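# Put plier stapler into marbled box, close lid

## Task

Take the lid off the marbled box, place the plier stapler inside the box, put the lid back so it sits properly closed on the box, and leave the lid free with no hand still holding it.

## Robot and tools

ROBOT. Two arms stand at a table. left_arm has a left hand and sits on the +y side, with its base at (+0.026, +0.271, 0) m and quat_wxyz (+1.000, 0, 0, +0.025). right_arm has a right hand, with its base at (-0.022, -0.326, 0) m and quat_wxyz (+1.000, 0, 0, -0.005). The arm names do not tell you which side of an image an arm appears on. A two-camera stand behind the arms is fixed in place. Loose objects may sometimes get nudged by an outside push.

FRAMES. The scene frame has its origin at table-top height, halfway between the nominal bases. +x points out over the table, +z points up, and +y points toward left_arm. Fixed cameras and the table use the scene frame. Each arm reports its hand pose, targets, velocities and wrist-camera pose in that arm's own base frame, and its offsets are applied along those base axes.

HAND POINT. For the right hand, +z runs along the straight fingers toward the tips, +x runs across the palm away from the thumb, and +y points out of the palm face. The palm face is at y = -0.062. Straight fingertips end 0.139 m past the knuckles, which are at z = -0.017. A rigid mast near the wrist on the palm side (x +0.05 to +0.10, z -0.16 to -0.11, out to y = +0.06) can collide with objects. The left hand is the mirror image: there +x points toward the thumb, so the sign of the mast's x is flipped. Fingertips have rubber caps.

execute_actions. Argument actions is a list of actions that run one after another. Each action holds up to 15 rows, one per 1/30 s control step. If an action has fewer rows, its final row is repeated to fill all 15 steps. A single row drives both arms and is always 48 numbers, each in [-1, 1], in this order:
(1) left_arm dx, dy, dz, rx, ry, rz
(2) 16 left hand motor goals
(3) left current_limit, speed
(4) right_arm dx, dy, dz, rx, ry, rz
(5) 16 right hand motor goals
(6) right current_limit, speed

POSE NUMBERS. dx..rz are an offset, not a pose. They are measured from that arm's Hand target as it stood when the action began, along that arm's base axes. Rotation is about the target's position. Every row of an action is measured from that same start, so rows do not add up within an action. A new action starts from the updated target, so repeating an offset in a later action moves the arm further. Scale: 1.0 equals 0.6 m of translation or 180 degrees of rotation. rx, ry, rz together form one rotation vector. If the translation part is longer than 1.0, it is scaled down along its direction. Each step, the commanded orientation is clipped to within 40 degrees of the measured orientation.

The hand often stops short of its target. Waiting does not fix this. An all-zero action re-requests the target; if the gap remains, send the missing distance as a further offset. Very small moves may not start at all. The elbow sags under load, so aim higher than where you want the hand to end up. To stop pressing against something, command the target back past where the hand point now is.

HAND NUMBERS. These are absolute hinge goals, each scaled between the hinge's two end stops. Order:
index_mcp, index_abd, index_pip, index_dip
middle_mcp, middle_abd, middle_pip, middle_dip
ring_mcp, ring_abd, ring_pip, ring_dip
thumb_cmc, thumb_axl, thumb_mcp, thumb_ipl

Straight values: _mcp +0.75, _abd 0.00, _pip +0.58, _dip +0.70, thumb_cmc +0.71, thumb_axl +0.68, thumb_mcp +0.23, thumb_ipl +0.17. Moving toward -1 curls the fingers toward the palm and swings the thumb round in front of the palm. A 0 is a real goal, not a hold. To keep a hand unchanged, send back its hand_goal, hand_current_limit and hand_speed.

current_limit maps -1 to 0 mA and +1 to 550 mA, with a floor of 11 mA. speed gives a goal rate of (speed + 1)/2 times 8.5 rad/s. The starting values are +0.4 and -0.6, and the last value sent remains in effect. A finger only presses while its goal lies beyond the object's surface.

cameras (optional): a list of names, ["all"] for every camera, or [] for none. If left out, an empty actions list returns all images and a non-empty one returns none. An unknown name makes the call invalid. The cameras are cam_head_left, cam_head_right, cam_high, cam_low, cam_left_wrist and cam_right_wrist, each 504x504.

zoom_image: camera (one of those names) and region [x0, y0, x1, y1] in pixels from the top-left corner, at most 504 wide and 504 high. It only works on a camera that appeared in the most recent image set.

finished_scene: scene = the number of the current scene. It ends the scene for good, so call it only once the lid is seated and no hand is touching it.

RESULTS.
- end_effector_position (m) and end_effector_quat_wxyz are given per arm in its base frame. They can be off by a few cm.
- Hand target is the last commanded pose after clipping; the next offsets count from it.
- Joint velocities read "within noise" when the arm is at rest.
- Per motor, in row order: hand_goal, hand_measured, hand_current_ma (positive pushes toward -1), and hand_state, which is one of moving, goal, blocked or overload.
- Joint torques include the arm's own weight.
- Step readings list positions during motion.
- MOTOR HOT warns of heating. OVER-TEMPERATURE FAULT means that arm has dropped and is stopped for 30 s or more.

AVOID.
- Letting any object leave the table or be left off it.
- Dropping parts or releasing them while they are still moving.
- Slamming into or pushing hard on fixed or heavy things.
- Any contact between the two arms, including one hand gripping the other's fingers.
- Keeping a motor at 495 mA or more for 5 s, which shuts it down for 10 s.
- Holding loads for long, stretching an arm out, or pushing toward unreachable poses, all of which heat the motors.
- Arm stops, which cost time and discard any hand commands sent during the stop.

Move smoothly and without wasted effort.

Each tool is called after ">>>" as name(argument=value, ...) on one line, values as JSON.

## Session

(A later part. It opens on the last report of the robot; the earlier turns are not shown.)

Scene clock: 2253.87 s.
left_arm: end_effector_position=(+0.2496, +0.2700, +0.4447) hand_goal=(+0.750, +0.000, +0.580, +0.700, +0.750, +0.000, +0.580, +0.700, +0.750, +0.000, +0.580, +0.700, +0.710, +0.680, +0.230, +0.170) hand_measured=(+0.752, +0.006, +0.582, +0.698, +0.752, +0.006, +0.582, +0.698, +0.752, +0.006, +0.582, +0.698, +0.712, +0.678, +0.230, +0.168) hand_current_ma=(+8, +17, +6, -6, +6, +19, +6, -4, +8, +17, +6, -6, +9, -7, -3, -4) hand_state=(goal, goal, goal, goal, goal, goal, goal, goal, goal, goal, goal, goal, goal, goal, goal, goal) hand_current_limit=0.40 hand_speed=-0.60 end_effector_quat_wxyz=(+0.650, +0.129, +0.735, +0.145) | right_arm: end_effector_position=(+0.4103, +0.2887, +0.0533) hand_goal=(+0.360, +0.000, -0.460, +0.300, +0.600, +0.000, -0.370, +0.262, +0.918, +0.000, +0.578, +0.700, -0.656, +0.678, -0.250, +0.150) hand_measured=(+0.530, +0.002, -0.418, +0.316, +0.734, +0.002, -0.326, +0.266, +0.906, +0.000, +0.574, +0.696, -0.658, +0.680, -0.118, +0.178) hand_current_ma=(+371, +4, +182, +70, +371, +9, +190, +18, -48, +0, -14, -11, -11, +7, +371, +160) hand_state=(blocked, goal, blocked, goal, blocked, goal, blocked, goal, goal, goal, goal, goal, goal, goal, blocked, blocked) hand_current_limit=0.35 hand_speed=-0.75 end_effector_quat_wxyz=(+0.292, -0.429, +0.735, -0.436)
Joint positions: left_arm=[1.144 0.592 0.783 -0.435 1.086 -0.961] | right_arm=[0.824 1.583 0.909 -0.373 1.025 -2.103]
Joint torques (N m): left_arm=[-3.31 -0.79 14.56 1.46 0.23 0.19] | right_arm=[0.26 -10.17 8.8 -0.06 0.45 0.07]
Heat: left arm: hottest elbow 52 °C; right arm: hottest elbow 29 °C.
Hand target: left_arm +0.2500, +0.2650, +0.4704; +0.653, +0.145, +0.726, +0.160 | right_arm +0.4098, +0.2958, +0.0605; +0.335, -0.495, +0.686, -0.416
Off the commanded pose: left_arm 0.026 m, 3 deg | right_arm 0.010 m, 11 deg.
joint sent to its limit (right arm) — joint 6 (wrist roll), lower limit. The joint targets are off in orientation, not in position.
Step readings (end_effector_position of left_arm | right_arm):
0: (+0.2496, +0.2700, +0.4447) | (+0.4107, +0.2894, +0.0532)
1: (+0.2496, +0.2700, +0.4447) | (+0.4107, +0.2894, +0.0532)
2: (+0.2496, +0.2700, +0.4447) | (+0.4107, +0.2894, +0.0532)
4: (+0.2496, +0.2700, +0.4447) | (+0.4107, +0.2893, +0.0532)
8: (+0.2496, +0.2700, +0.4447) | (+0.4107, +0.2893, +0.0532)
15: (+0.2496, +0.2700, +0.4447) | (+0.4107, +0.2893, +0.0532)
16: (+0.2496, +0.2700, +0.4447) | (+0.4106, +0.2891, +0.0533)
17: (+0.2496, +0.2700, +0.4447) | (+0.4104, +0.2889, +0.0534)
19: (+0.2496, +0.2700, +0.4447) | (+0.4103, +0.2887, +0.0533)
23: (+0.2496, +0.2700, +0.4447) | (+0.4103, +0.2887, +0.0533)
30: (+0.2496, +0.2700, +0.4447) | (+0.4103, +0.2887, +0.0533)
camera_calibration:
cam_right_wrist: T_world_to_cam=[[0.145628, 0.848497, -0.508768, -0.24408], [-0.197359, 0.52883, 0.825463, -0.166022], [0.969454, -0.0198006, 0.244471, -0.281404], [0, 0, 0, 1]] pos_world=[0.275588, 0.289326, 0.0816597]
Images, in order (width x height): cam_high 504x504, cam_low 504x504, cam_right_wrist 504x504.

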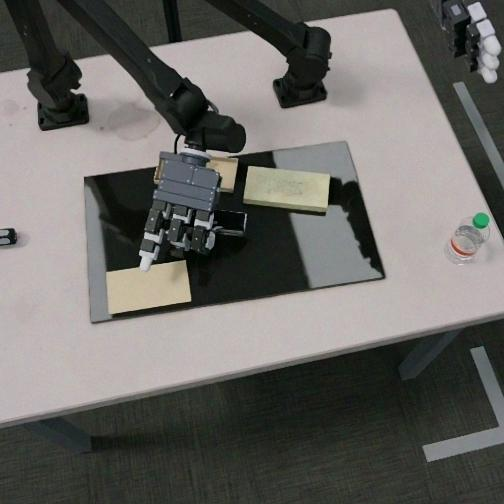

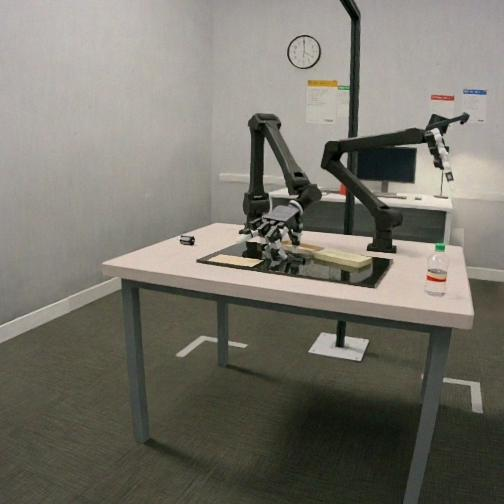

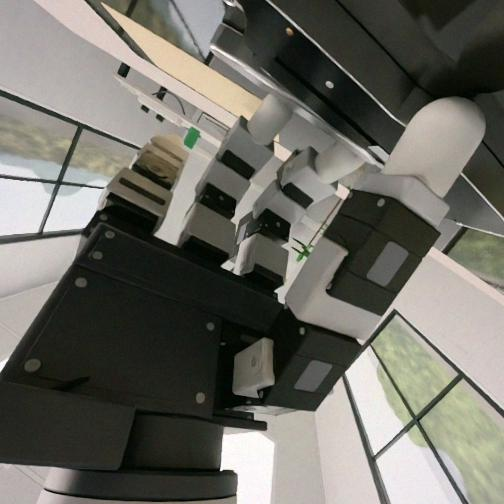

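>>> execute_actions(actions=[[[0,0,0,0,0,0,0.75,0,0.58,0.7,0.75,0,0.58,0.7,0.75,0,0.58,0.7,0.71,0.68,0.23,0.17,0.4,-0.6,0,0,0.03,0,0,0,0.36,0,-0.46,0.3,0.6,0,-0.37,0.261,0.917,0,0.577,0.7,-0.657,0.678,-0.25,0.15,0.35,-0.75]],[[0,0,0,0,0,0,0.75,0,0.58,0.7,0.75,0,0.58,0.7,0.75,0,0.58,0.7,0.71,0.68,0.23,0.17,0.4,-0.6,0,0,0.03,0,0,0,0.36,0,-0.46,0.3,0.6,0,-0.37,0.261,0.917,0,0.577,0.7,-0.657,0.678,-0.25,0.15,0.35,-0.75]]], cameras=["cam_high","cam_low","cam_right_wrist"])

>>> zoom_image(camera="cam_low", region=[230, 180, 340, 290])

>>> zoom_image(camera="cam_right_wrist", region=[200, 0, 504, 230])

>>> zoom_image(camera="cam_high", region=[140, 150, 270, 270])

Scene clock: 2267.53 s.
left_arm: end_effector_position=(+0.2496, +0.2700, +0.4447) hand_goal=(+0.750, +0.000, +0.580, +0.700, +0.750, +0.000, +0.580, +0.700, +0.750, +0.000, +0.580, +0.700, +0.710, +0.680, +0.230, +0.170) hand_measured=(+0.752, +0.006, +0.582, +0.698, +0.752, +0.006, +0.582, +0.698, +0.752, +0.006, +0.582, +0.698, +0.712, +0.678, +0.230, +0.168) hand_current_ma=(+8, +17, +6, -6, +6, +19, +6, -4, +8, +17, +6, -6, +9, -7, -3, -4) hand_state=(goal, goal, goal, goal, goal, goal, goal, goal, goal, goal, goal, goal, goal, goal, goal, goal) hand_current_limit=0.40 hand_speed=-0.60 end_effector_quat_wxyz=(+0.650, +0.129, +0.735, +0.145) | right_arm: end_effector_position=(+0.4010, +0.2819, +0.0777) hand_goal=(+0.360, +0.000, -0.460, +0.300, +0.600, +0.000, -0.370, +0.262, +0.918, +0.000, +0.578, +0.700, -0.656, +0.678, -0.250, +0.150) hand_measured=(+0.360, +0.004, -0.454, +0.304, +0.596, +0.002, -0.366, +0.266, +0.906, +0.000, +0.574, +0.696, -0.658, +0.676, -0.246, +0.152) hand_current_ma=(-4, +10, +23, +13, -15, +9, +16, +11, -49, +0, -14, -11, -7, -7, +24, +13) hand_state=(goal, goal, goal, goal, goal, goal, goal, goal, goal, goal, goal, goal, goal, goal, goal, goal) hand_current_limit=0.35 hand_speed=-0.75 end_effector_quat_wxyz=(+0.280, -0.439, +0.734, -0.436)
Joint positions: left_arm=[1.144 0.592 0.783 -0.435 1.086 -0.961] | right_arm=[0.826 1.522 0.927 -0.483 1.017 -2.101]
Joint torques (N m): left_arm=[-2.67 -1.2 14.57 1.43 0.25 0.23] | right_arm=[0.62 -9.76 11.45 0.23 1 0.05]
Heat: left arm: hottest elbow 52 °C; right arm: hottest elbow 30 °C.
Hand target: left_arm +0.2500, +0.2650, +0.4704; +0.653, +0.145, +0.726, +0.160 | right_arm +0.4098, +0.2959, +0.0964; +0.335, -0.495, +0.686, -0.415
Off the commanded pose: left_arm 0.026 m, 3 deg | right_arm 0.025 m, 11 deg.
joint sent to its limit (right arm) — joint 6 (wrist roll), lower limit. The joint targets are off in orientation, not in position.
Step readings (end_effector_position of left_arm | right_arm):
0: (+0.2496, +0.2700, +0.4447) | (+0.4103, +0.2887, +0.0533)
1: (+0.2496, +0.2700, +0.4447) | (+0.4098, +0.2884, +0.0542)
2: (+0.2496, +0.2700, +0.4447) | (+0.4079, +0.2872, +0.0546)
4: (+0.2496, +0.2700, +0.4447) | (+0.4046, +0.2850, +0.0563)
8: (+0.2496, +0.2700, +0.4447) | (+0.4028, +0.2834, +0.0586)
15: (+0.2496, +0.2700, +0.4447) | (+0.4028, +0.2833, +0.0598)
16: (+0.2496, +0.2700, +0.4447) | (+0.4024, +0.2828, +0.0607)
17: (+0.2496, +0.2700, +0.4447) | (+0.4011, +0.2815, +0.0616)
19: (+0.2496, +0.2700, +0.4447) | (+0.3996, +0.2799, +0.0660)
23: (+0.2496, +0.2700, +0.4447) | (+0.3999, +0.2807, +0.0753)
30: (+0.2496, +0.2700, +0.4447) | (+0.4010, +0.2819, +0.0777)
camera_calibration:
cam_right_wrist: T_world_to_cam=[[0.128445, 0.840372, -0.526572, -0.213951], [-0.179105, 0.541896, 0.82114, -0.195068], [0.975409, -0.0111596, 0.220118, -0.281392], [0, 0, 0, 1]] pos_world=[0.267016, 0.282364, 0.109457]
Images, in order (width x height): cam_high 504x504, cam_low 504x504, cam_right_wrist 504x504.

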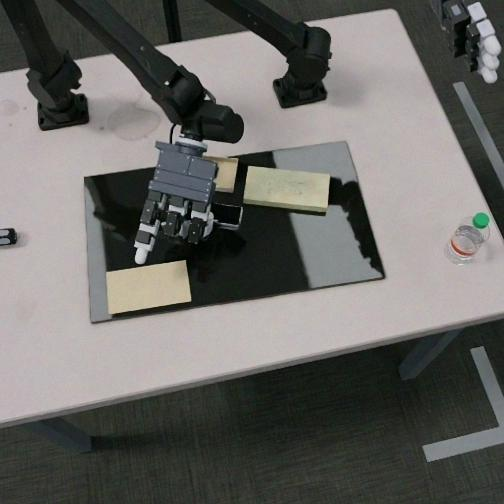

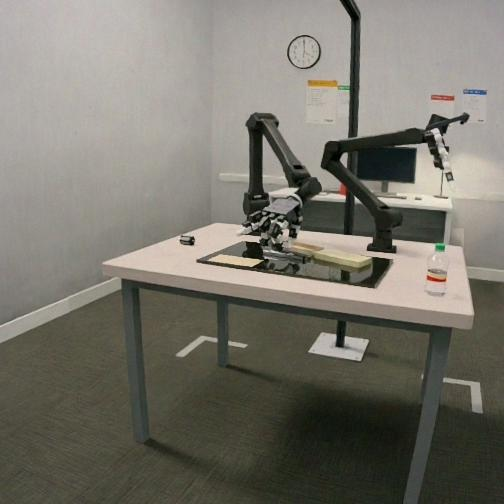

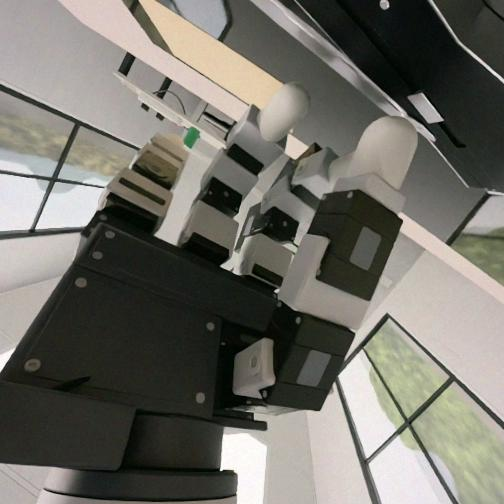

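Scaled by 4.582.

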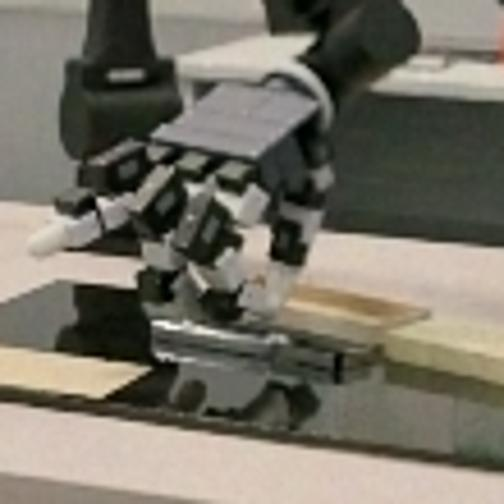

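Scaled by 1.658.

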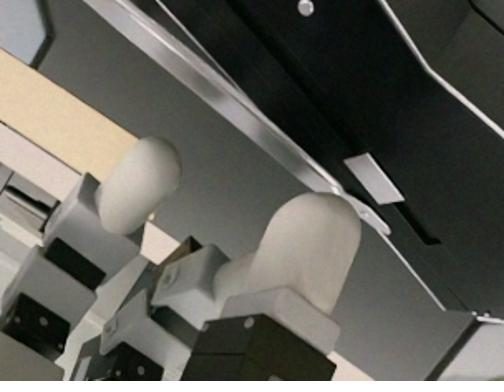

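Scaled by 3.877.

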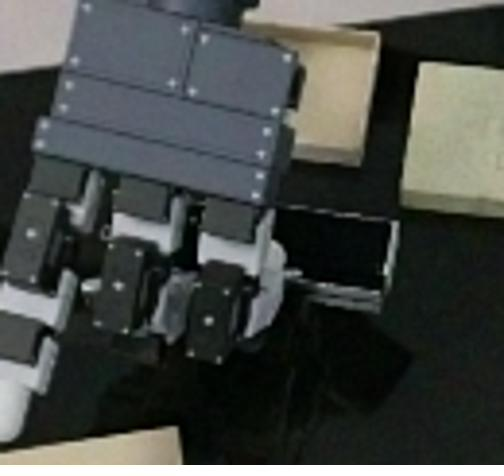

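>>> execute_actions(actions=[[[0,0,0,0,0,0,0.75,0,0.58,0.7,0.75,0,0.58,0.7,0.75,0,0.58,0.7,0.71,0.68,0.23,0.17,0.4,-0.6,0,0,0.03,0,0,0,0.616,0,-0.08,0.189,0.917,0,0.577,0.7,0.917,0,0.577,0.7,-0.593,0.678,-0.022,0.17,0.2,-0.3]],[[0,0,0,0,0,0,0.75,0,0.58,0.7,0.75,0,0.58,0.7,0.75,0,0.58,0.7,0.71,0.68,0.23,0.17,0.4,-0.6,-0.028,-0.035,-0.02,-0.0126,-0.0308,0,0.616,0,-0.08,0.189,0.917,0,0.577,0.7,0.917,0,0.577,0.7,-0.593,0.678,-0.022,0.17,0.2,-0.3]]], cameras=["cam_high","cam_low","cam_right_wrist"])

>>> zoom_image(camera="cam_low", region=[230, 180, 340, 290])

>>> zoom_image(camera="cam_right_wrist", region=[200, 0, 504, 230])

>>> zoom_image(camera="cam_high", region=[140, 150, 270, 270])

Scene clock: 2373.30 s.
left_arm: end_effector_position=(+0.2496, +0.2700, +0.4447) hand_goal=(+0.750, +0.000, +0.580, +0.700, +0.750, +0.000, +0.580, +0.700, +0.750, +0.000, +0.580, +0.700, +0.710, +0.680, +0.230, +0.170) hand_measured=(+0.752, +0.006, +0.582, +0.698, +0.752, +0.006, +0.582, +0.698, +0.752, +0.006, +0.582, +0.698, +0.712, +0.678, +0.230, +0.168) hand_current_ma=(+8, +17, +6, -6, +6, +19, +6, -4, +8, +17, +6, -6, +9, -7, -3, -4) hand_state=(goal, goal, goal, goal, goal, goal, goal, goal, goal, goal, goal, goal, goal, goal, goal, goal) hand_current_limit=0.40 hand_speed=-0.60 end_effector_quat_wxyz=(+0.650, +0.129, +0.735, +0.145) | right_arm: end_effector_position=(+0.3888, +0.2692, +0.0936) hand_goal=(+0.616, +0.000, -0.080, +0.190, +0.918, +0.000, +0.578, +0.700, +0.918, +0.000, +0.578, +0.700, -0.592, +0.678, -0.022, +0.170) hand_measured=(+0.608, +0.002, -0.082, +0.194, +0.902, +0.002, +0.572, +0.696, +0.906, +0.000, +0.574, +0.696, -0.592, +0.676, -0.024, +0.168) hand_current_ma=(-34, +8, -9, +11, -72, +8, -27, -13, -54, +1, -15, -11, -2, -7, -9, -8) hand_state=(goal, goal, goal, goal, goal, goal, goal, goal, goal, goal, goal, goal, goal, goal, goal, goal) hand_current_limit=0.20 hand_speed=-0.30 end_effector_quat_wxyz=(+0.295, -0.423, +0.714, -0.474)
Joint positions: left_arm=[1.144 0.592 0.783 -0.435 1.086 -0.961] | right_arm=[0.863 1.468 0.88 -0.476 1.124 -2.101]
Joint torques (N m): left_arm=[-2.73 -1.14 14.49 1.4 0.24 0.2] | right_arm=[0.03 -9.05 8.68 1.35 1.22 0.03]
Heat: left arm: hottest elbow 53 °C; right arm: hottest elbow 31 °C.
Hand target: left_arm +0.2500, +0.2650, +0.4704; +0.653, +0.145, +0.726, +0.160 | right_arm +0.3930, +0.2750, +0.1025; +0.358, -0.481, +0.660, -0.452
Off the commanded pose: left_arm 0.026 m, 3 deg | right_arm 0.011 m, 12 deg.
joint sent to its limit (right arm) — joint 6 (wrist roll), lower limit. The joint targets are off in orientation, not in position.
Step readings (end_effector_position of left_arm | right_arm):
0: (+0.2496, +0.2700, +0.4447) | (+0.4010, +0.2819, +0.0777)
1: (+0.2496, +0.2700, +0.4447) | (+0.4007, +0.2816, +0.0787)
2: (+0.2496, +0.2700, +0.4447) | (+0.3991, +0.2802, +0.0792)
4: (+0.2496, +0.2700, +0.4447) | (+0.3980, +0.2793, +0.0825)
8: (+0.2496, +0.2700, +0.4447) | (+0.4002, +0.2811, +0.0918)
15: (+0.2496, +0.2700, +0.4447) | (+0.4015, +0.2825, +0.0950)
16: (+0.2496, +0.2700, +0.4447) | (+0.4018, +0.2785, +0.0949)
17: (+0.2496, +0.2700, +0.4447) | (+0.4027, +0.2743, +0.0979)
19: (+0.2496, +0.2700, +0.4447) | (+0.3963, +0.2676, +0.0966)
23: (+0.2496, +0.2700, +0.4447) | (+0.3886, +0.2674, +0.0929)
30: (+0.2496, +0.2700, +0.4447) | (+0.3888, +0.2692, +0.0936)
camera_calibration:
cam_right_wrist: T_world_to_cam=[[0.182917, 0.810175, -0.556918, -0.20361], [-0.234803, 0.586083, 0.775484, -0.189335], [0.954677, -0.0110834, 0.297436, -0.272384], [0, 0, 0, 1]] pos_world=[0.252826, 0.272907, 0.114449]
Images, in order (width x height): cam_high 504x504, cam_low 504x504, cam_right_wrist 504x504.

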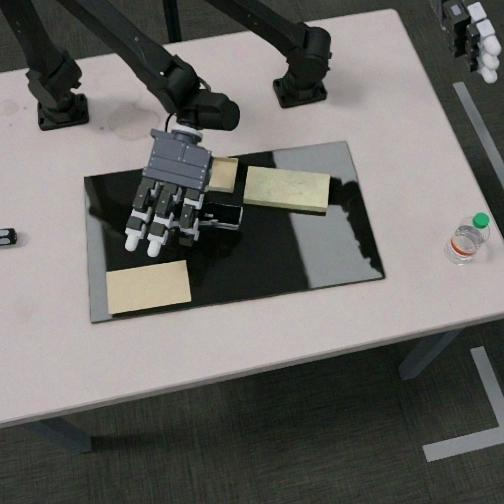

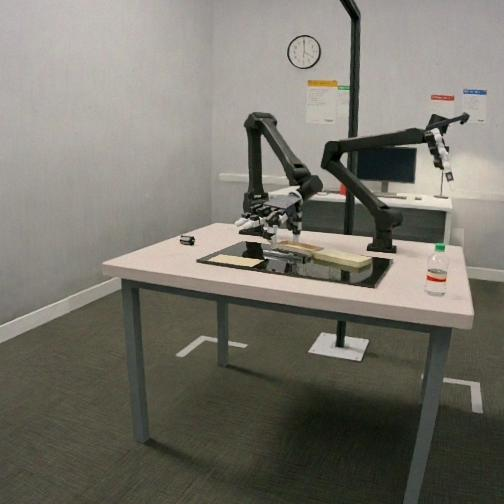

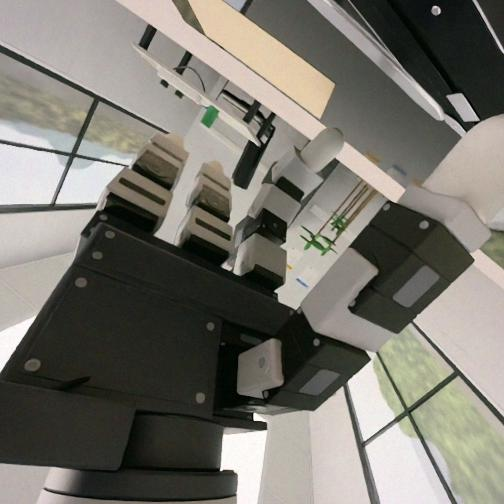

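Scaled by 4.582.

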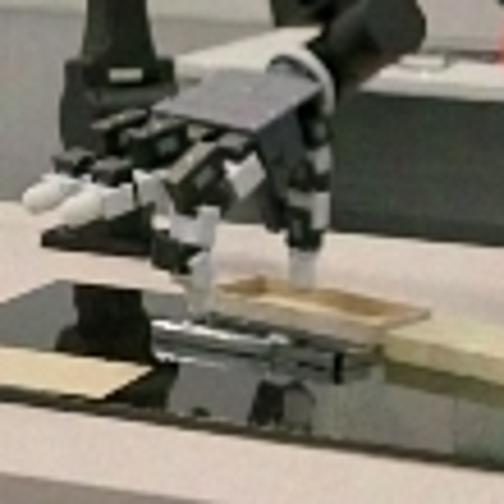

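Scaled by 1.658.

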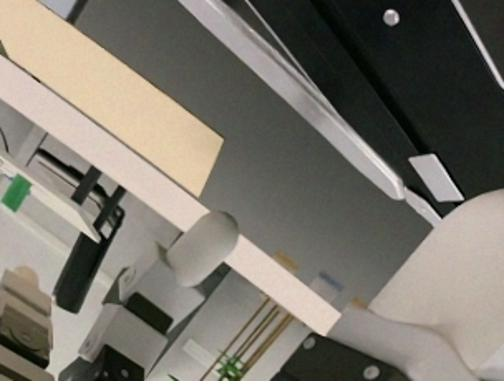

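Scaled by 3.877.

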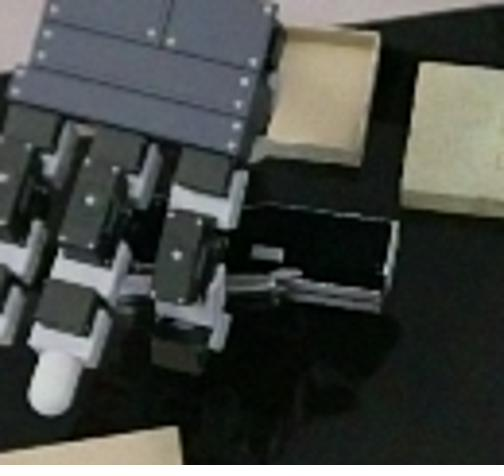

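>>> execute_actions(actions=[[[0,0,0,0,0,0,0.75,0,0.58,0.7,0.75,0,0.58,0.7,0.75,0,0.58,0.7,0.71,0.68,0.23,0.17,0.4,-0.6,0,0,-0.045,0,0,0,0.616,0,-0.08,0.189,0.917,0,0.577,0.7,0.917,0,0.577,0.7,-0.593,0.678,-0.022,0.17,0.2,-0.3]],[[0,0,0,0,0,0,0.75,0,0.58,0.7,0.75,0,0.58,0.7,0.75,0,0.58,0.7,0.71,0.68,0.23,0.17,0.4,-0.6,0,0,-0.035,0,0,0,0.616,0,-0.08,0.189,0.917,0,0.577,0.7,0.917,0,0.577,0.7,-0.593,0.678,-0.022,0.17,0.2,-0.3]]], cameras=["cam_high","cam_low","cam_right_wrist"])

>>> zoom_image(camera="cam_low", region=[230, 180, 340, 290])

>>> zoom_image(camera="cam_right_wrist", region=[200, 0, 504, 230])

>>> zoom_image(camera="cam_high", region=[140, 150, 270, 270])

Scene clock: 2387.00 s.
left_arm: end_effector_position=(+0.2496, +0.2700, +0.4447) hand_goal=(+0.750, +0.000, +0.580, +0.700, +0.750, +0.000, +0.580, +0.700, +0.750, +0.000, +0.580, +0.700, +0.710, +0.680, +0.230, +0.170) hand_measured=(+0.752, +0.006, +0.582, +0.698, +0.752, +0.006, +0.582, +0.698, +0.752, +0.006, +0.582, +0.698, +0.712, +0.678, +0.230, +0.168) hand_current_ma=(+8, +17, +6, -6, +6, +19, +6, -4, +8, +17, +6, -6, +9, -7, -3, -4) hand_state=(goal, goal, goal, goal, goal, goal, goal, goal, goal, goal, goal, goal, goal, goal, goal, goal) hand_current_limit=0.40 hand_speed=-0.60 end_effector_quat_wxyz=(+0.650, +0.129, +0.735, +0.145) | right_arm: end_effector_position=(+0.3913, +0.2718, +0.0557) hand_goal=(+0.616, +0.000, -0.080, +0.190, +0.918, +0.000, +0.578, +0.700, +0.918, +0.000, +0.578, +0.700, -0.592, +0.678, -0.022, +0.170) hand_measured=(+0.610, +0.002, -0.086, +0.188, +0.902, +0.002, +0.572, +0.696, +0.906, +0.000, +0.574, +0.696, -0.596, +0.676, -0.022, +0.170) hand_current_ma=(-21, +8, -19, -11, -72, +6, -27, -13, -55, +0, -15, -11, -17, -7, +3, -2) hand_state=(goal, goal, goal, goal, goal, goal, goal, goal, goal, goal, goal, goal, goal, goal, goal, goal) hand_current_limit=0.20 hand_speed=-0.30 end_effector_quat_wxyz=(+0.304, -0.416, +0.716, -0.471)
Joint positions: left_arm=[1.144 0.592 0.783 -0.435 1.086 -0.961] | right_arm=[0.863 1.539 0.829 -0.331 1.126 -2.1]
Joint torques (N m): left_arm=[-2.55 -0.56 14.65 1.4 0.24 0.18] | right_arm=[0.21 -8.82 7.41 1.33 0.99 0.03]
Heat: left arm: hottest elbow 53 °C; right arm: hottest elbow 32 °C.
Hand target: left_arm +0.2500, +0.2650, +0.4704; +0.653, +0.145, +0.726, +0.160 | right_arm +0.3929, +0.2749, +0.0545; +0.358, -0.481, +0.660, -0.452
Off the commanded pose: left_arm 0.026 m, 3 deg | right_arm 0.004 m, 12 deg.
joint sent to its limit (right arm) — joint 6 (wrist roll), lower limit. The joint targets are off in orientation, not in position.
Step readings (end_effector_position of left_arm | right_arm):
0: (+0.2496, +0.2700, +0.4447) | (+0.3888, +0.2692, +0.0936)
1: (+0.2496, +0.2700, +0.4447) | (+0.3891, +0.2694, +0.0920)
2: (+0.2496, +0.2700, +0.4447) | (+0.3909, +0.2715, +0.0911)
4: (+0.2496, +0.2700, +0.4447) | (+0.3916, +0.2725, +0.0857)
8: (+0.2496, +0.2700, +0.4447) | (+0.3894, +0.2702, +0.0738)
15: (+0.2496, +0.2700, +0.4447) | (+0.3894, +0.2702, +0.0723)
16: (+0.2496, +0.2700, +0.4447) | (+0.3897, +0.2705, +0.0710)
17: (+0.2496, +0.2700, +0.4447) | (+0.3912, +0.2722, +0.0700)
19: (+0.2496, +0.2700, +0.4447) | (+0.3920, +0.2731, +0.0646)
23: (+0.2496, +0.2700, +0.4447) | (+0.3911, +0.2715, +0.0555)
30: (+0.2496, +0.2700, +0.4447) | (+0.3913, +0.2718, +0.0557)
camera_calibration:
cam_right_wrist: T_world_to_cam=[[0.192539, 0.819245, -0.540155, -0.234397], [-0.246497, 0.573183, 0.781474, -0.153113], [0.949825, -0.0173176, 0.312301, -0.26059], [0, 0, 0, 1]] pos_world=[0.254904, 0.275277, 0.0744257]
Images, in order (width x height): cam_high 504x504, cam_low 504x504, cam_right_wrist 504x504.

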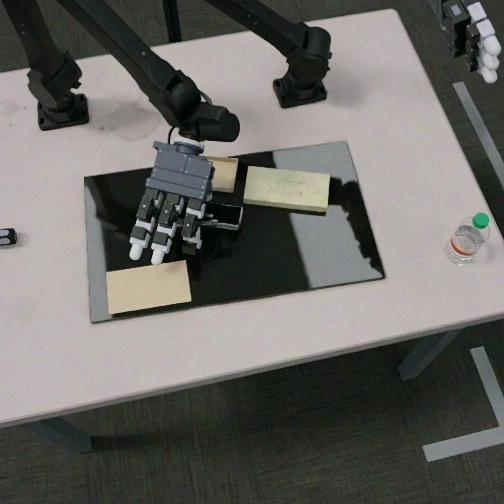

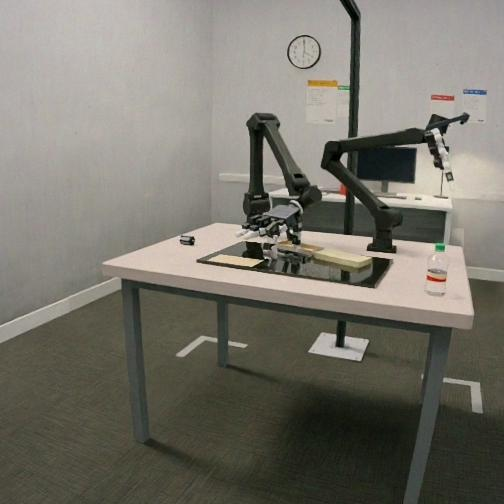

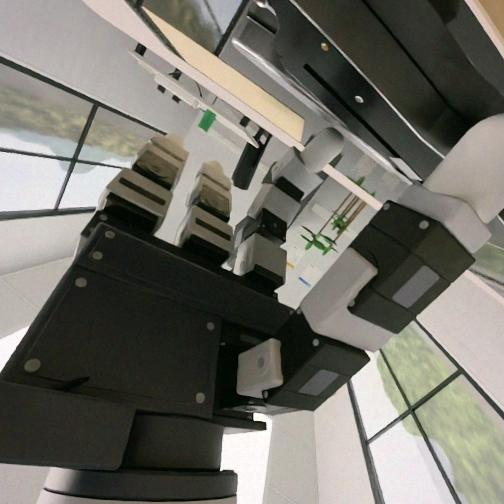

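Scaled by 4.582.

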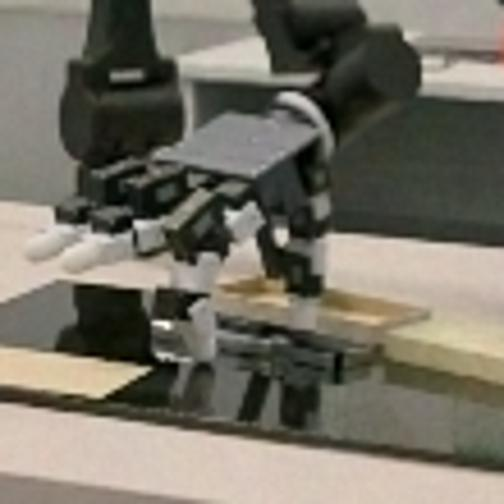

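Scaled by 1.658.

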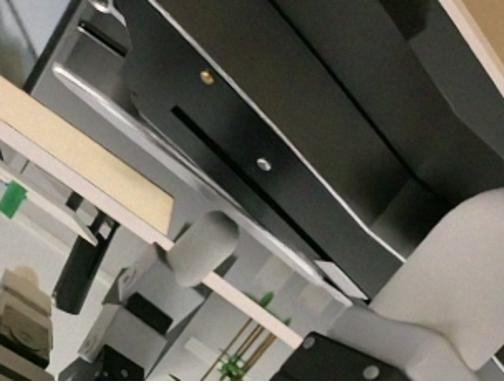

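Scaled by 3.877.

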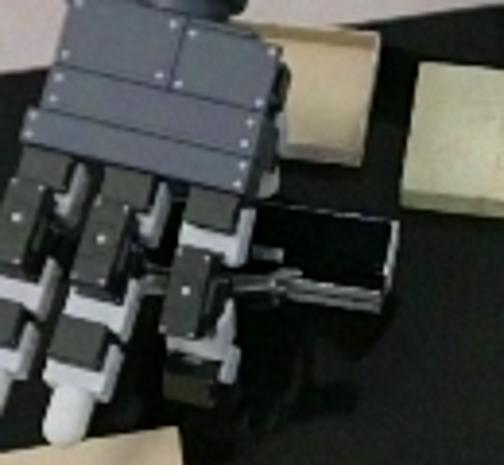

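>>> execute_actions(actions=[[[0,0,0,0,0,0,0.75,0,0.58,0.7,0.75,0,0.58,0.7,0.75,0,0.58,0.7,0.71,0.68,0.23,0.17,0.4,-0.6,0,0,0,0,0,0,0.568,0,-0.328,0.334,0.917,0,0.577,0.7,0.917,0,0.577,0.7,-0.593,0.678,-0.04,0.17,0.2,-0.5]],[[0,0,0,0,0,0,0.75,0,0.58,0.7,0.75,0,0.58,0.7,0.75,0,0.58,0.7,0.71,0.68,0.23,0.17,0.4,-0.6,0,0,0,0,0,0,0.38,0,-0.37,0.377,0.917,0,0.577,0.7,0.917,0,0.577,0.7,-0.593,0.678,-0.08,0.17,0.2,-0.7]],[[0,0,0,0,0,0,0.75,0,0.58,0.7,0.75,0,0.58,0.7,0.75,0,0.58,0.7,0.71,0.68,0.23,0.17,0.4,-0.6,0,0,0,0,0,0,0.28,0,-0.38,0.377,0.917,0,0.577,0.7,0.917,0,0.577,0.7,-0.593,0.678,-0.13,0.17,0.2,-0.75]]], cameras=["cam_high","cam_low","cam_right_wrist"])

>>> zoom_image(camera="cam_low", region=[230, 180, 340, 290])

>>> zoom_image(camera="cam_right_wrist", region=[200, 0, 504, 230])

>>> zoom_image(camera="cam_high", region=[140, 150, 270, 270])

Scene clock: 2417.77 s.
left_arm: end_effector_position=(+0.2496, +0.2700, +0.4447) hand_goal=(+0.750, +0.000, +0.580, +0.700, +0.750, +0.000, +0.580, +0.700, +0.750, +0.000, +0.580, +0.700, +0.710, +0.680, +0.230, +0.170) hand_measured=(+0.752, +0.006, +0.582, +0.698, +0.752, +0.006, +0.582, +0.698, +0.752, +0.006, +0.582, +0.698, +0.712, +0.678, +0.230, +0.168) hand_current_ma=(+8, +17, +6, -6, +6, +19, +6, -4, +8, +17, +6, -6, +9, -7, -3, -4) hand_state=(goal, goal, goal, goal, goal, goal, goal, goal, goal, goal, goal, goal, goal, goal, goal, goal) hand_current_limit=0.40 hand_speed=-0.60 end_effector_quat_wxyz=(+0.650, +0.129, +0.735, +0.145) | right_arm: end_effector_position=(+0.3923, +0.2718, +0.0563) hand_goal=(+0.280, +0.000, -0.380, +0.378, +0.918, +0.000, +0.578, +0.700, +0.918, +0.000, +0.578, +0.700, -0.592, +0.678, -0.130, +0.170) hand_measured=(+0.434, +0.002, -0.354, +0.382, +0.902, +0.002, +0.572, +0.696, +0.906, +0.000, +0.574, +0.696, -0.594, +0.676, -0.064, +0.180) hand_current_ma=(+330, +6, +108, +18, -72, +6, -27, -13, -55, +0, -15, -11, -10, -6, +330, +52) hand_state=(blocked, goal, blocked, goal, goal, goal, goal, goal, goal, goal, goal, goal, goal, goal, blocked, goal) hand_current_limit=0.20 hand_speed=-0.75 end_effector_quat_wxyz=(+0.305, -0.414, +0.716, -0.471)
Joint positions: left_arm=[1.144 0.592 0.783 -0.435 1.086 -0.961] | right_arm=[0.862 1.539 0.829 -0.327 1.127 -2.1]
Joint torques (N m): left_arm=[-2.08 -1.38 14.67 1.26 0.23 0.18] | right_arm=[0.09 -8.88 7.38 1.13 0.84 0.03]
Heat: left arm: hottest elbow 53 °C; right arm: hottest elbow 31 °C.
Hand target: left_arm +0.2500, +0.2650, +0.4704; +0.653, +0.145, +0.726, +0.160 | right_arm +0.3930, +0.2748, +0.0545; +0.358, -0.481, +0.660, -0.452
Off the commanded pose: left_arm 0.026 m, 3 deg | right_arm 0.004 m, 12 deg.
joint sent to its limit (right arm) — joint 6 (wrist roll), lower limit. The joint targets are off in orientation, not in position.
Step readings (end_effector_position of left_arm | right_arm):
0: (+0.2496, +0.2700, +0.4447) | (+0.3913, +0.2718, +0.0557)
1: (+0.2496, +0.2700, +0.4447) | (+0.3913, +0.2718, +0.0557)
2: (+0.2496, +0.2700, +0.4447) | (+0.3917, +0.2715, +0.0561)
4: (+0.2496, +0.2700, +0.4447) | (+0.3921, +0.2716, +0.0564)
8: (+0.2496, +0.2700, +0.4447) | (+0.3921, +0.2718, +0.0560)
15: (+0.2496, +0.2700, +0.4447) | (+0.3920, +0.2718, +0.0560)
16: (+0.2496, +0.2700, +0.4447) | (+0.3920, +0.2718, +0.0560)
17: (+0.2496, +0.2700, +0.4447) | (+0.3920, +0.2719, +0.0559)
19: (+0.2496, +0.2700, +0.4447) | (+0.3920, +0.2718, +0.0560)
23: (+0.2496, +0.2700, +0.4447) | (+0.3923, +0.2719, +0.0562)
30: (+0.2496, +0.2700, +0.4447) | (+0.3923, +0.2718, +0.0563)
31: (+0.2496, +0.2700, +0.4447) | (+0.3923, +0.2718, +0.0563)
32: (+0.2496, +0.2700, +0.4447) | (+0.3923, +0.2718, +0.0563)
34: (+0.2496, +0.2700, +0.4447) | (+0.3923, +0.2718, +0.0563)
38: (+0.2496, +0.2700, +0.4447) | (+0.3923, +0.2718, +0.0563)
45: (+0.2496, +0.2700, +0.4447) | (+0.3923, +0.2718, +0.0563)
camera_calibration:
cam_right_wrist: T_world_to_cam=[[0.196336, 0.820286, -0.537198, -0.236244], [-0.248553, 0.571603, 0.781979, -0.1522], [0.948511, -0.0200089, 0.316111, -0.260775], [0, 0, 0, 1]] pos_world=[0.255901, 0.275568, 0.0745416]
Images, in order (width x height): cam_high 504x504, cam_low 504x504, cam_right_wrist 504x504.

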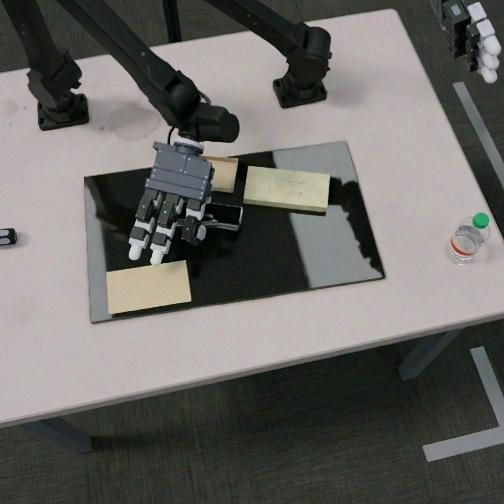

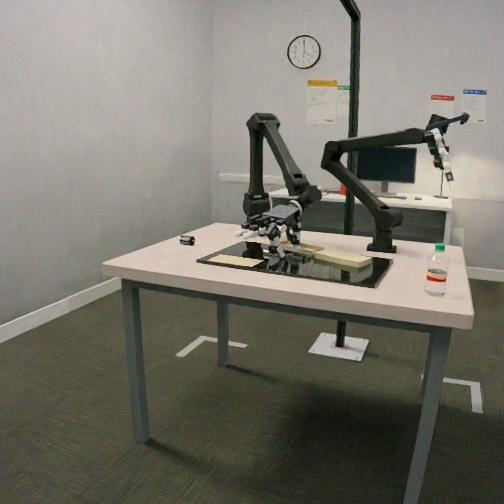

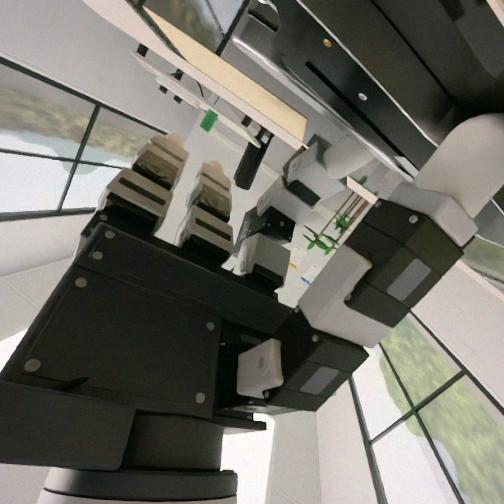

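Scaled by 4.582.

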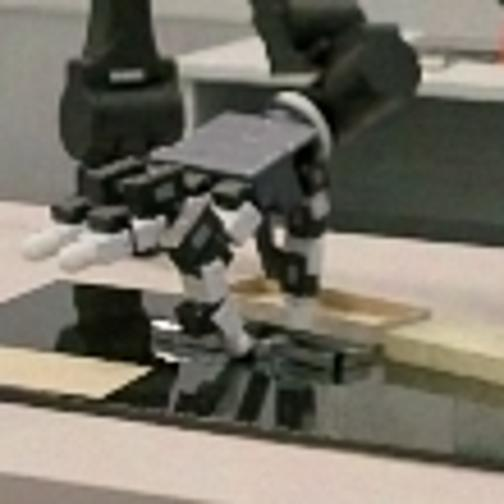

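Scaled by 1.658.

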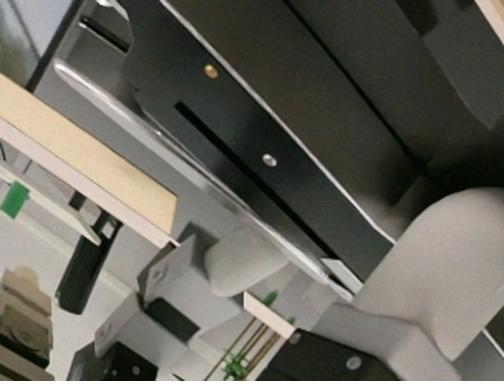

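Scaled by 3.877.

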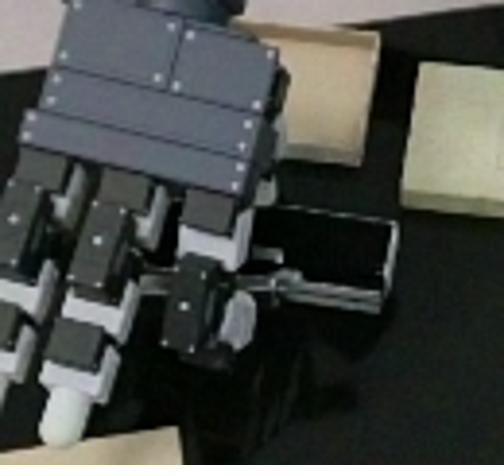

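>>> execute_actions(actions=[[[0,0,0,0,0,0,0.75,0,0.58,0.7,0.75,0,0.58,0.7,0.75,0,0.58,0.7,0.71,0.68,0.23,0.17,0.4,-0.6,0,0,0.02,0,0,0,0.22,0,-0.4,0.377,0.917,0,0.577,0.7,0.917,0,0.577,0.7,-0.593,0.678,-0.18,0.17,0.2,-0.75]],[[0,0,0,0,0,0,0.75,0,0.58,0.7,0.75,0,0.58,0.7,0.75,0,0.58,0.7,0.71,0.68,0.23,0.17,0.4,-0.6,0,0,0.03,0,0,0,0.22,0,-0.4,0.377,0.917,0,0.577,0.7,0.917,0,0.577,0.7,-0.593,0.678,-0.18,0.17,0.2,-0.75]]], cameras=["cam_high","cam_low","cam_right_wrist"])

>>> zoom_image(camera="cam_low", region=[230, 180, 340, 290])

>>> zoom_image(camera="cam_right_wrist", region=[200, 0, 504, 230])

>>> zoom_image(camera="cam_high", region=[140, 150, 270, 270])

Scene clock: 2443.67 s.
left_arm: end_effector_position=(+0.2496, +0.2700, +0.4447) hand_goal=(+0.750, +0.000, +0.580, +0.700, +0.750, +0.000, +0.580, +0.700, +0.750, +0.000, +0.580, +0.700, +0.710, +0.680, +0.230, +0.170) hand_measured=(+0.752, +0.006, +0.582, +0.698, +0.752, +0.006, +0.582, +0.698, +0.752, +0.006, +0.582, +0.698, +0.712, +0.678, +0.230, +0.168) hand_current_ma=(+8, +17, +6, -6, +6, +19, +6, -4, +8, +17, +6, -6, +9, -7, -3, -4) hand_state=(goal, goal, goal, goal, goal, goal, goal, goal, goal, goal, goal, goal, goal, goal, goal, goal) hand_current_limit=0.40 hand_speed=-0.60 end_effector_quat_wxyz=(+0.650, +0.129, +0.735, +0.145) | right_arm: end_effector_position=(+0.3860, +0.2643, +0.0703) hand_goal=(+0.220, +0.000, -0.400, +0.378, +0.918, +0.000, +0.578, +0.700, +0.918, +0.000, +0.578, +0.700, -0.592, +0.678, -0.180, +0.170) hand_measured=(+0.220, +0.004, -0.394, +0.382, +0.902, +0.002, +0.572, +0.696, +0.906, +0.000, +0.574, +0.696, -0.594, +0.678, -0.176, +0.172) hand_current_ma=(-2, +10, +23, +13, -72, +6, -27, -13, -55, +0, -15, -11, -10, -2, +25, +13) hand_state=(goal, goal, goal, goal, goal, goal, goal, goal, goal, goal, goal, goal, goal, goal, goal, goal) hand_current_limit=0.20 hand_speed=-0.75 end_effector_quat_wxyz=(+0.298, -0.419, +0.714, -0.474)
Joint positions: left_arm=[1.144 0.592 0.783 -0.435 1.086 -0.961] | right_arm=[0.862 1.495 0.829 -0.39 1.129 -2.101]
Joint torques (N m): left_arm=[-2.61 -0.79 14.57 1.5 0.18 0.2] | right_arm=[-0.03 -9 10.26 0.16 1.04 0.02]
Heat: left arm: hottest elbow 53 °C; right arm: hottest elbow 31 °C.
Hand target: left_arm +0.2500, +0.2650, +0.4704; +0.653, +0.145, +0.726, +0.160 | right_arm +0.3930, +0.2749, +0.0845; +0.358, -0.481, +0.660, -0.452
Off the commanded pose: left_arm 0.026 m, 3 deg | right_arm 0.019 m, 12 deg.
joint sent to its limit (right arm) — joint 6 (wrist roll), lower limit. The joint targets are off in orientation, not in position.
Step readings (end_effector_position of left_arm | right_arm):
0: (+0.2496, +0.2700, +0.4447) | (+0.3923, +0.2718, +0.0563)
1: (+0.2496, +0.2700, +0.4447) | (+0.3923, +0.2717, +0.0566)
2: (+0.2496, +0.2700, +0.4447) | (+0.3921, +0.2716, +0.0567)
4: (+0.2496, +0.2700, +0.4447) | (+0.3918, +0.2714, +0.0570)
8: (+0.2496, +0.2700, +0.4447) | (+0.3917, +0.2712, +0.0569)
15: (+0.2496, +0.2700, +0.4447) | (+0.3917, +0.2712, +0.0569)
16: (+0.2496, +0.2700, +0.4447) | (+0.3910, +0.2704, +0.0573)
17: (+0.2496, +0.2700, +0.4447) | (+0.3893, +0.2689, +0.0582)
19: (+0.2496, +0.2700, +0.4447) | (+0.3866, +0.2658, +0.0610)
23: (+0.2496, +0.2700, +0.4447) | (+0.3863, +0.2643, +0.0680)
30: (+0.2496, +0.2700, +0.4447) | (+0.3860, +0.2643, +0.0703)
camera_calibration:
cam_right_wrist: T_world_to_cam=[[0.19037, 0.812058, -0.551654, -0.215769], [-0.239915, 0.583375, 0.77596, -0.166425], [0.951945, -0.0153696, 0.305882, -0.261119], [0, 0, 0, 1]] pos_world=[0.249719, 0.268292, 0.0899809]
Images, in order (width x height): cam_high 504x504, cam_low 504x504, cam_right_wrist 504x504.

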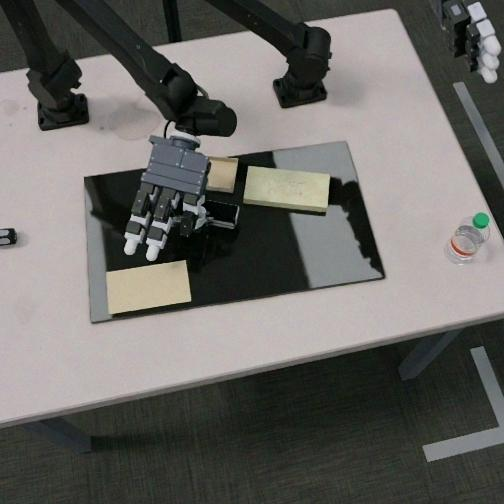

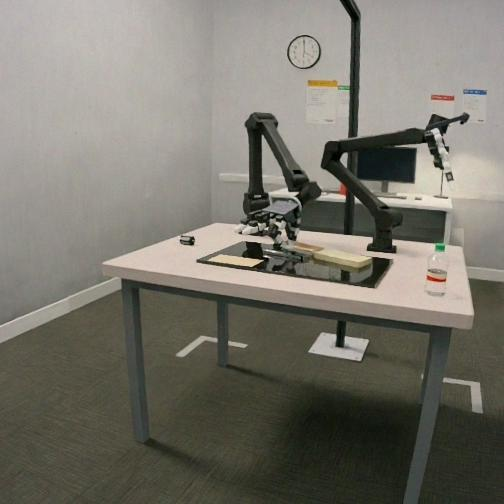

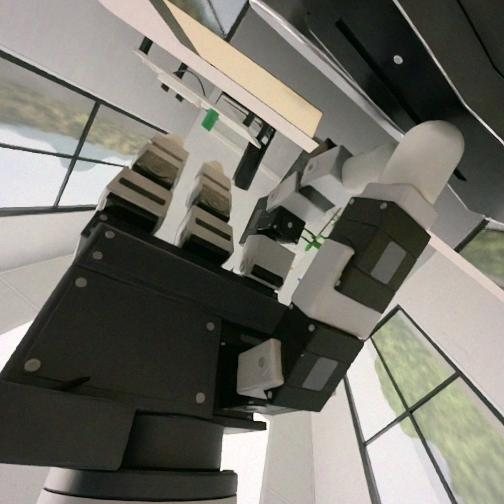

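Scaled by 4.582.

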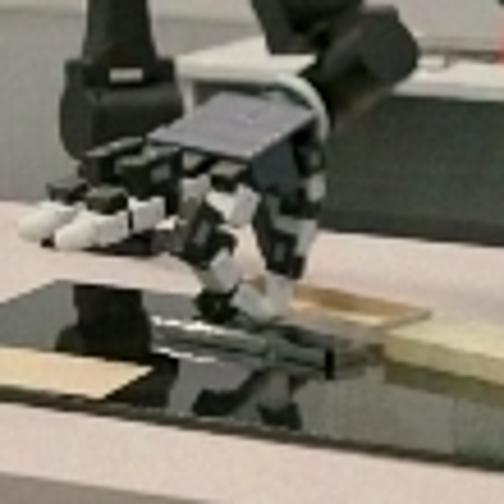

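Scaled by 1.658.

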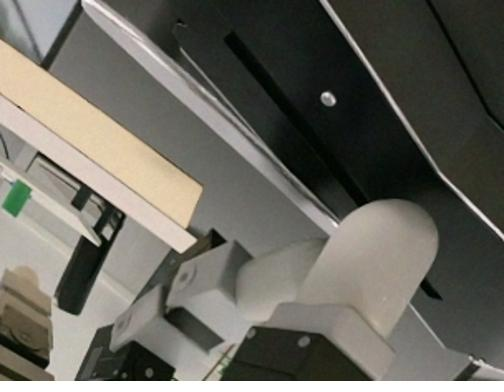

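Scaled by 3.877.

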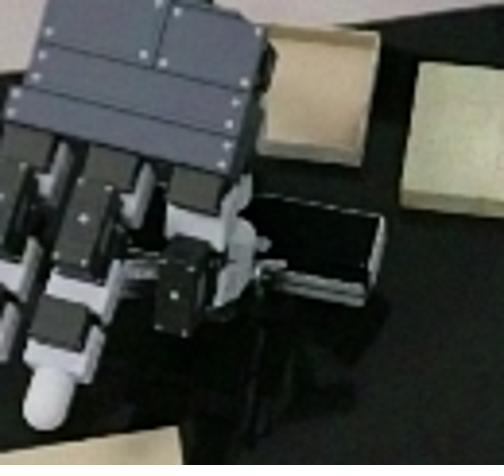

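>>> execute_actions(actions=[[[0,0,0,0,0,0,0.75,0,0.58,0.7,0.75,0,0.58,0.7,0.75,0,0.58,0.7,0.71,0.68,0.23,0.17,0.4,-0.6,0.013,0.017,0.02,0,0,0,0.589,0,-0.21,0.26,0.917,0,0.577,0.7,0.917,0,0.577,0.7,-0.593,0.678,0.056,0.17,0.2,-0.3]],[[0,0,0,0,0,0,0.75,0,0.58,0.7,0.75,0,0.58,0.7,0.75,0,0.58,0.7,0.71,0.68,0.23,0.17,0.4,-0.6,0.013,0.017,-0.025,0,0,0,0.589,0,-0.21,0.26,0.917,0,0.577,0.7,0.917,0,0.577,0.7,-0.593,0.678,0.056,0.17,0.2,-0.3]],[[0,0,0,0,0,0,0.75,0,0.58,0.7,0.75,0,0.58,0.7,0.75,0,0.58,0.7,0.71,0.68,0.23,0.17,0.4,-0.6,0,0,-0.025,0,0,0,0.589,0,-0.21,0.26,0.917,0,0.577,0.7,0.917,0,0.577,0.7,-0.593,0.678,0.056,0.17,0.2,-0.3]]], cameras=["cam_high","cam_low","cam_right_wrist"])

>>> zoom_image(camera="cam_low", region=[230, 180, 340, 290])

>>> zoom_image(camera="cam_right_wrist", region=[200, 0, 504, 230])

>>> zoom_image(camera="cam_high", region=[140, 150, 270, 270])

Scene clock: 2535.17 s.
left_arm: end_effector_position=(+0.2496, +0.2700, +0.4447) hand_goal=(+0.750, +0.000, +0.580, +0.700, +0.750, +0.000, +0.580, +0.700, +0.750, +0.000, +0.580, +0.700, +0.710, +0.680, +0.230, +0.170) hand_measured=(+0.752, +0.006, +0.582, +0.698, +0.752, +0.006, +0.582, +0.698, +0.752, +0.006, +0.582, +0.698, +0.712, +0.678, +0.230, +0.168) hand_current_ma=(+8, +17, +6, -6, +6, +19, +6, -4, +8, +17, +6, -6, +9, -7, -3, -4) hand_state=(goal, goal, goal, goal, goal, goal, goal, goal, goal, goal, goal, goal, goal, goal, goal, goal) hand_current_limit=0.40 hand_speed=-0.60 end_effector_quat_wxyz=(+0.650, +0.129, +0.735, +0.145) | right_arm: end_effector_position=(+0.4010, +0.2829, +0.0589) hand_goal=(+0.590, +0.000, -0.210, +0.260, +0.918, +0.000, +0.578, +0.700, +0.918, +0.000, +0.578, +0.700, -0.592, +0.678, +0.056, +0.170) hand_measured=(+0.576, +0.002, -0.212, +0.264, +0.902, +0.002, +0.572, +0.696, +0.906, +0.000, +0.574, +0.696, -0.594, +0.678, +0.052, +0.172) hand_current_ma=(-57, +8, -9, +12, -72, +6, -27, -13, -55, +0, -15, -11, -6, -2, -16, +10) hand_state=(goal, goal, goal, goal, goal, goal, goal, goal, goal, goal, goal, goal, goal, goal, goal, goal) hand_current_limit=0.20 hand_speed=-0.30 end_effector_quat_wxyz=(+0.295, -0.423, +0.714, -0.474)
Joint positions: left_arm=[1.144 0.592 0.783 -0.435 1.086 -0.961] | right_arm=[0.863 1.574 0.889 -0.379 1.125 -2.101]
Joint torques (N m): left_arm=[-3.37 -1.55 14.46 1.26 0.21 0.19] | right_arm=[0.38 -9.35 9.52 1.26 1.03 0.03]
Heat: left arm: hottest elbow 53 °C; right arm: hottest elbow 32 °C.
Hand target: left_arm +0.2500, +0.2650, +0.4704; +0.653, +0.145, +0.726, +0.160 | right_arm +0.4086, +0.2953, +0.0665; +0.358, -0.481, +0.660, -0.452
Off the commanded pose: left_arm 0.026 m, 3 deg | right_arm 0.016 m, 12 deg.
joint sent to its limit (right arm) — joint 6 (wrist roll), lower limit. The joint targets are off in orientation, not in position.
Step readings (end_effector_position of left_arm | right_arm):
0: (+0.2496, +0.2700, +0.4447) | (+0.3860, +0.2643, +0.0703)
1: (+0.2496, +0.2700, +0.4447) | (+0.3863, +0.2647, +0.0712)
2: (+0.2496, +0.2700, +0.4447) | (+0.3860, +0.2644, +0.0722)
4: (+0.2496, +0.2700, +0.4447) | (+0.3880, +0.2667, +0.0760)
8: (+0.2496, +0.2700, +0.4447) | (+0.3930, +0.2725, +0.0835)
15: (+0.2496, +0.2700, +0.4447) | (+0.3930, +0.2728, +0.0839)
16: (+0.2496, +0.2700, +0.4447) | (+0.3932, +0.2732, +0.0828)
17: (+0.2496, +0.2700, +0.4447) | (+0.3944, +0.2745, +0.0816)
19: (+0.2496, +0.2700, +0.4447) | (+0.3966, +0.2772, +0.0764)
23: (+0.2496, +0.2700, +0.4447) | (+0.3966, +0.2777, +0.0656)
30: (+0.2496, +0.2700, +0.4447) | (+0.3965, +0.2776, +0.0646)
31: (+0.2496, +0.2700, +0.4447) | (+0.3972, +0.2784, +0.0645)
32: (+0.2496, +0.2700, +0.4447) | (+0.3986, +0.2801, +0.0645)
34: (+0.2496, +0.2700, +0.4447) | (+0.4004, +0.2821, +0.0629)
38: (+0.2496, +0.2700, +0.4447) | (+0.4008, +0.2827, +0.0591)
45: (+0.2496, +0.2700, +0.4447) | (+0.4010, +0.2829, +0.0589)
camera_calibration:
cam_right_wrist: T_world_to_cam=[[0.184277, 0.809813, -0.556996, -0.236713], [-0.235071, 0.586567, 0.775036, -0.167686], [0.95435, -0.0118873, 0.298455, -0.273196], [0, 0, 0, 1]] pos_world=[0.264927, 0.286805, 0.0796506]
Images, in order (width x height): cam_high 504x504, cam_low 504x504, cam_right_wrist 504x504.

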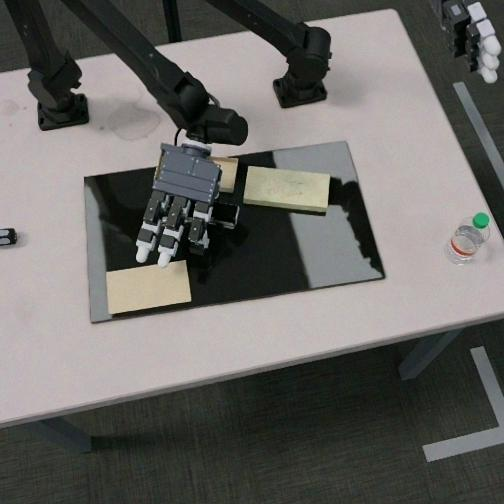

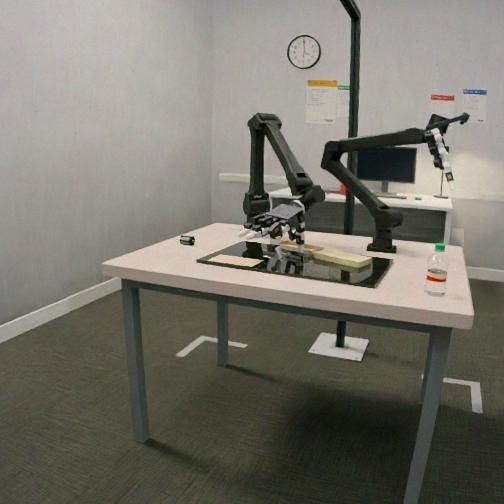

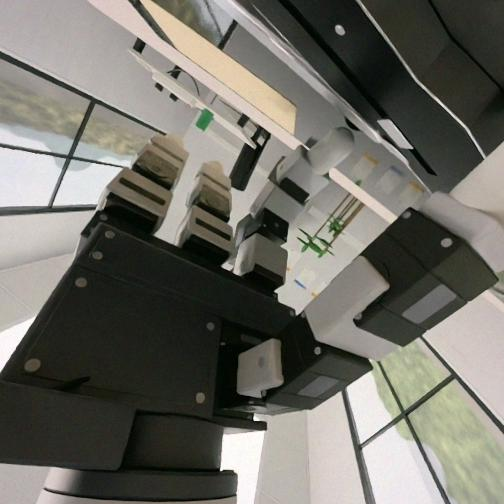

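Scaled by 4.582.

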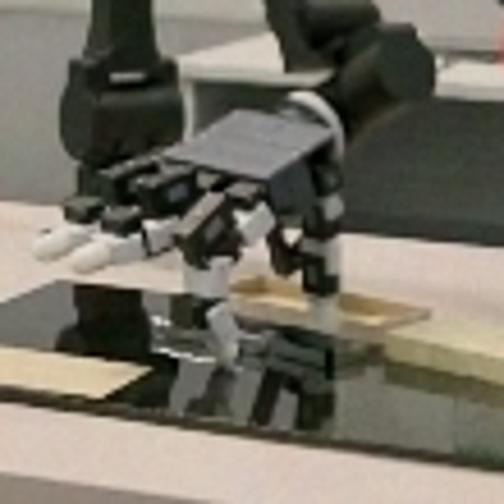

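Scaled by 1.658.

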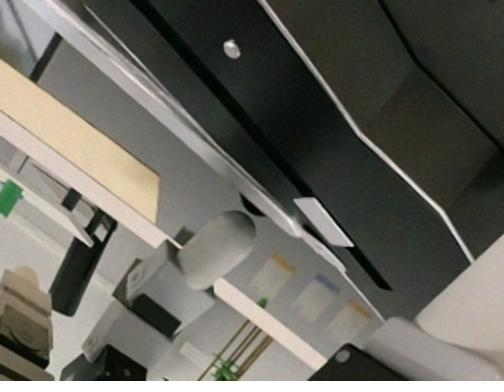

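Scaled by 3.877.

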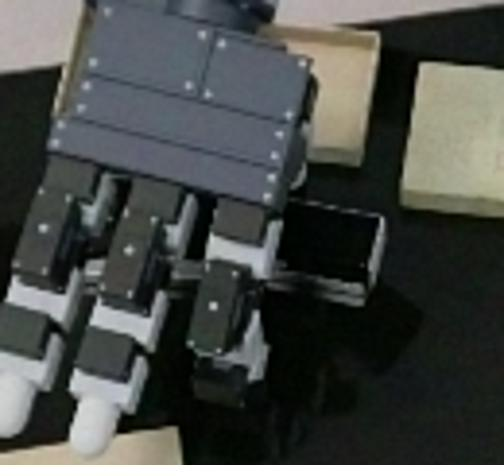

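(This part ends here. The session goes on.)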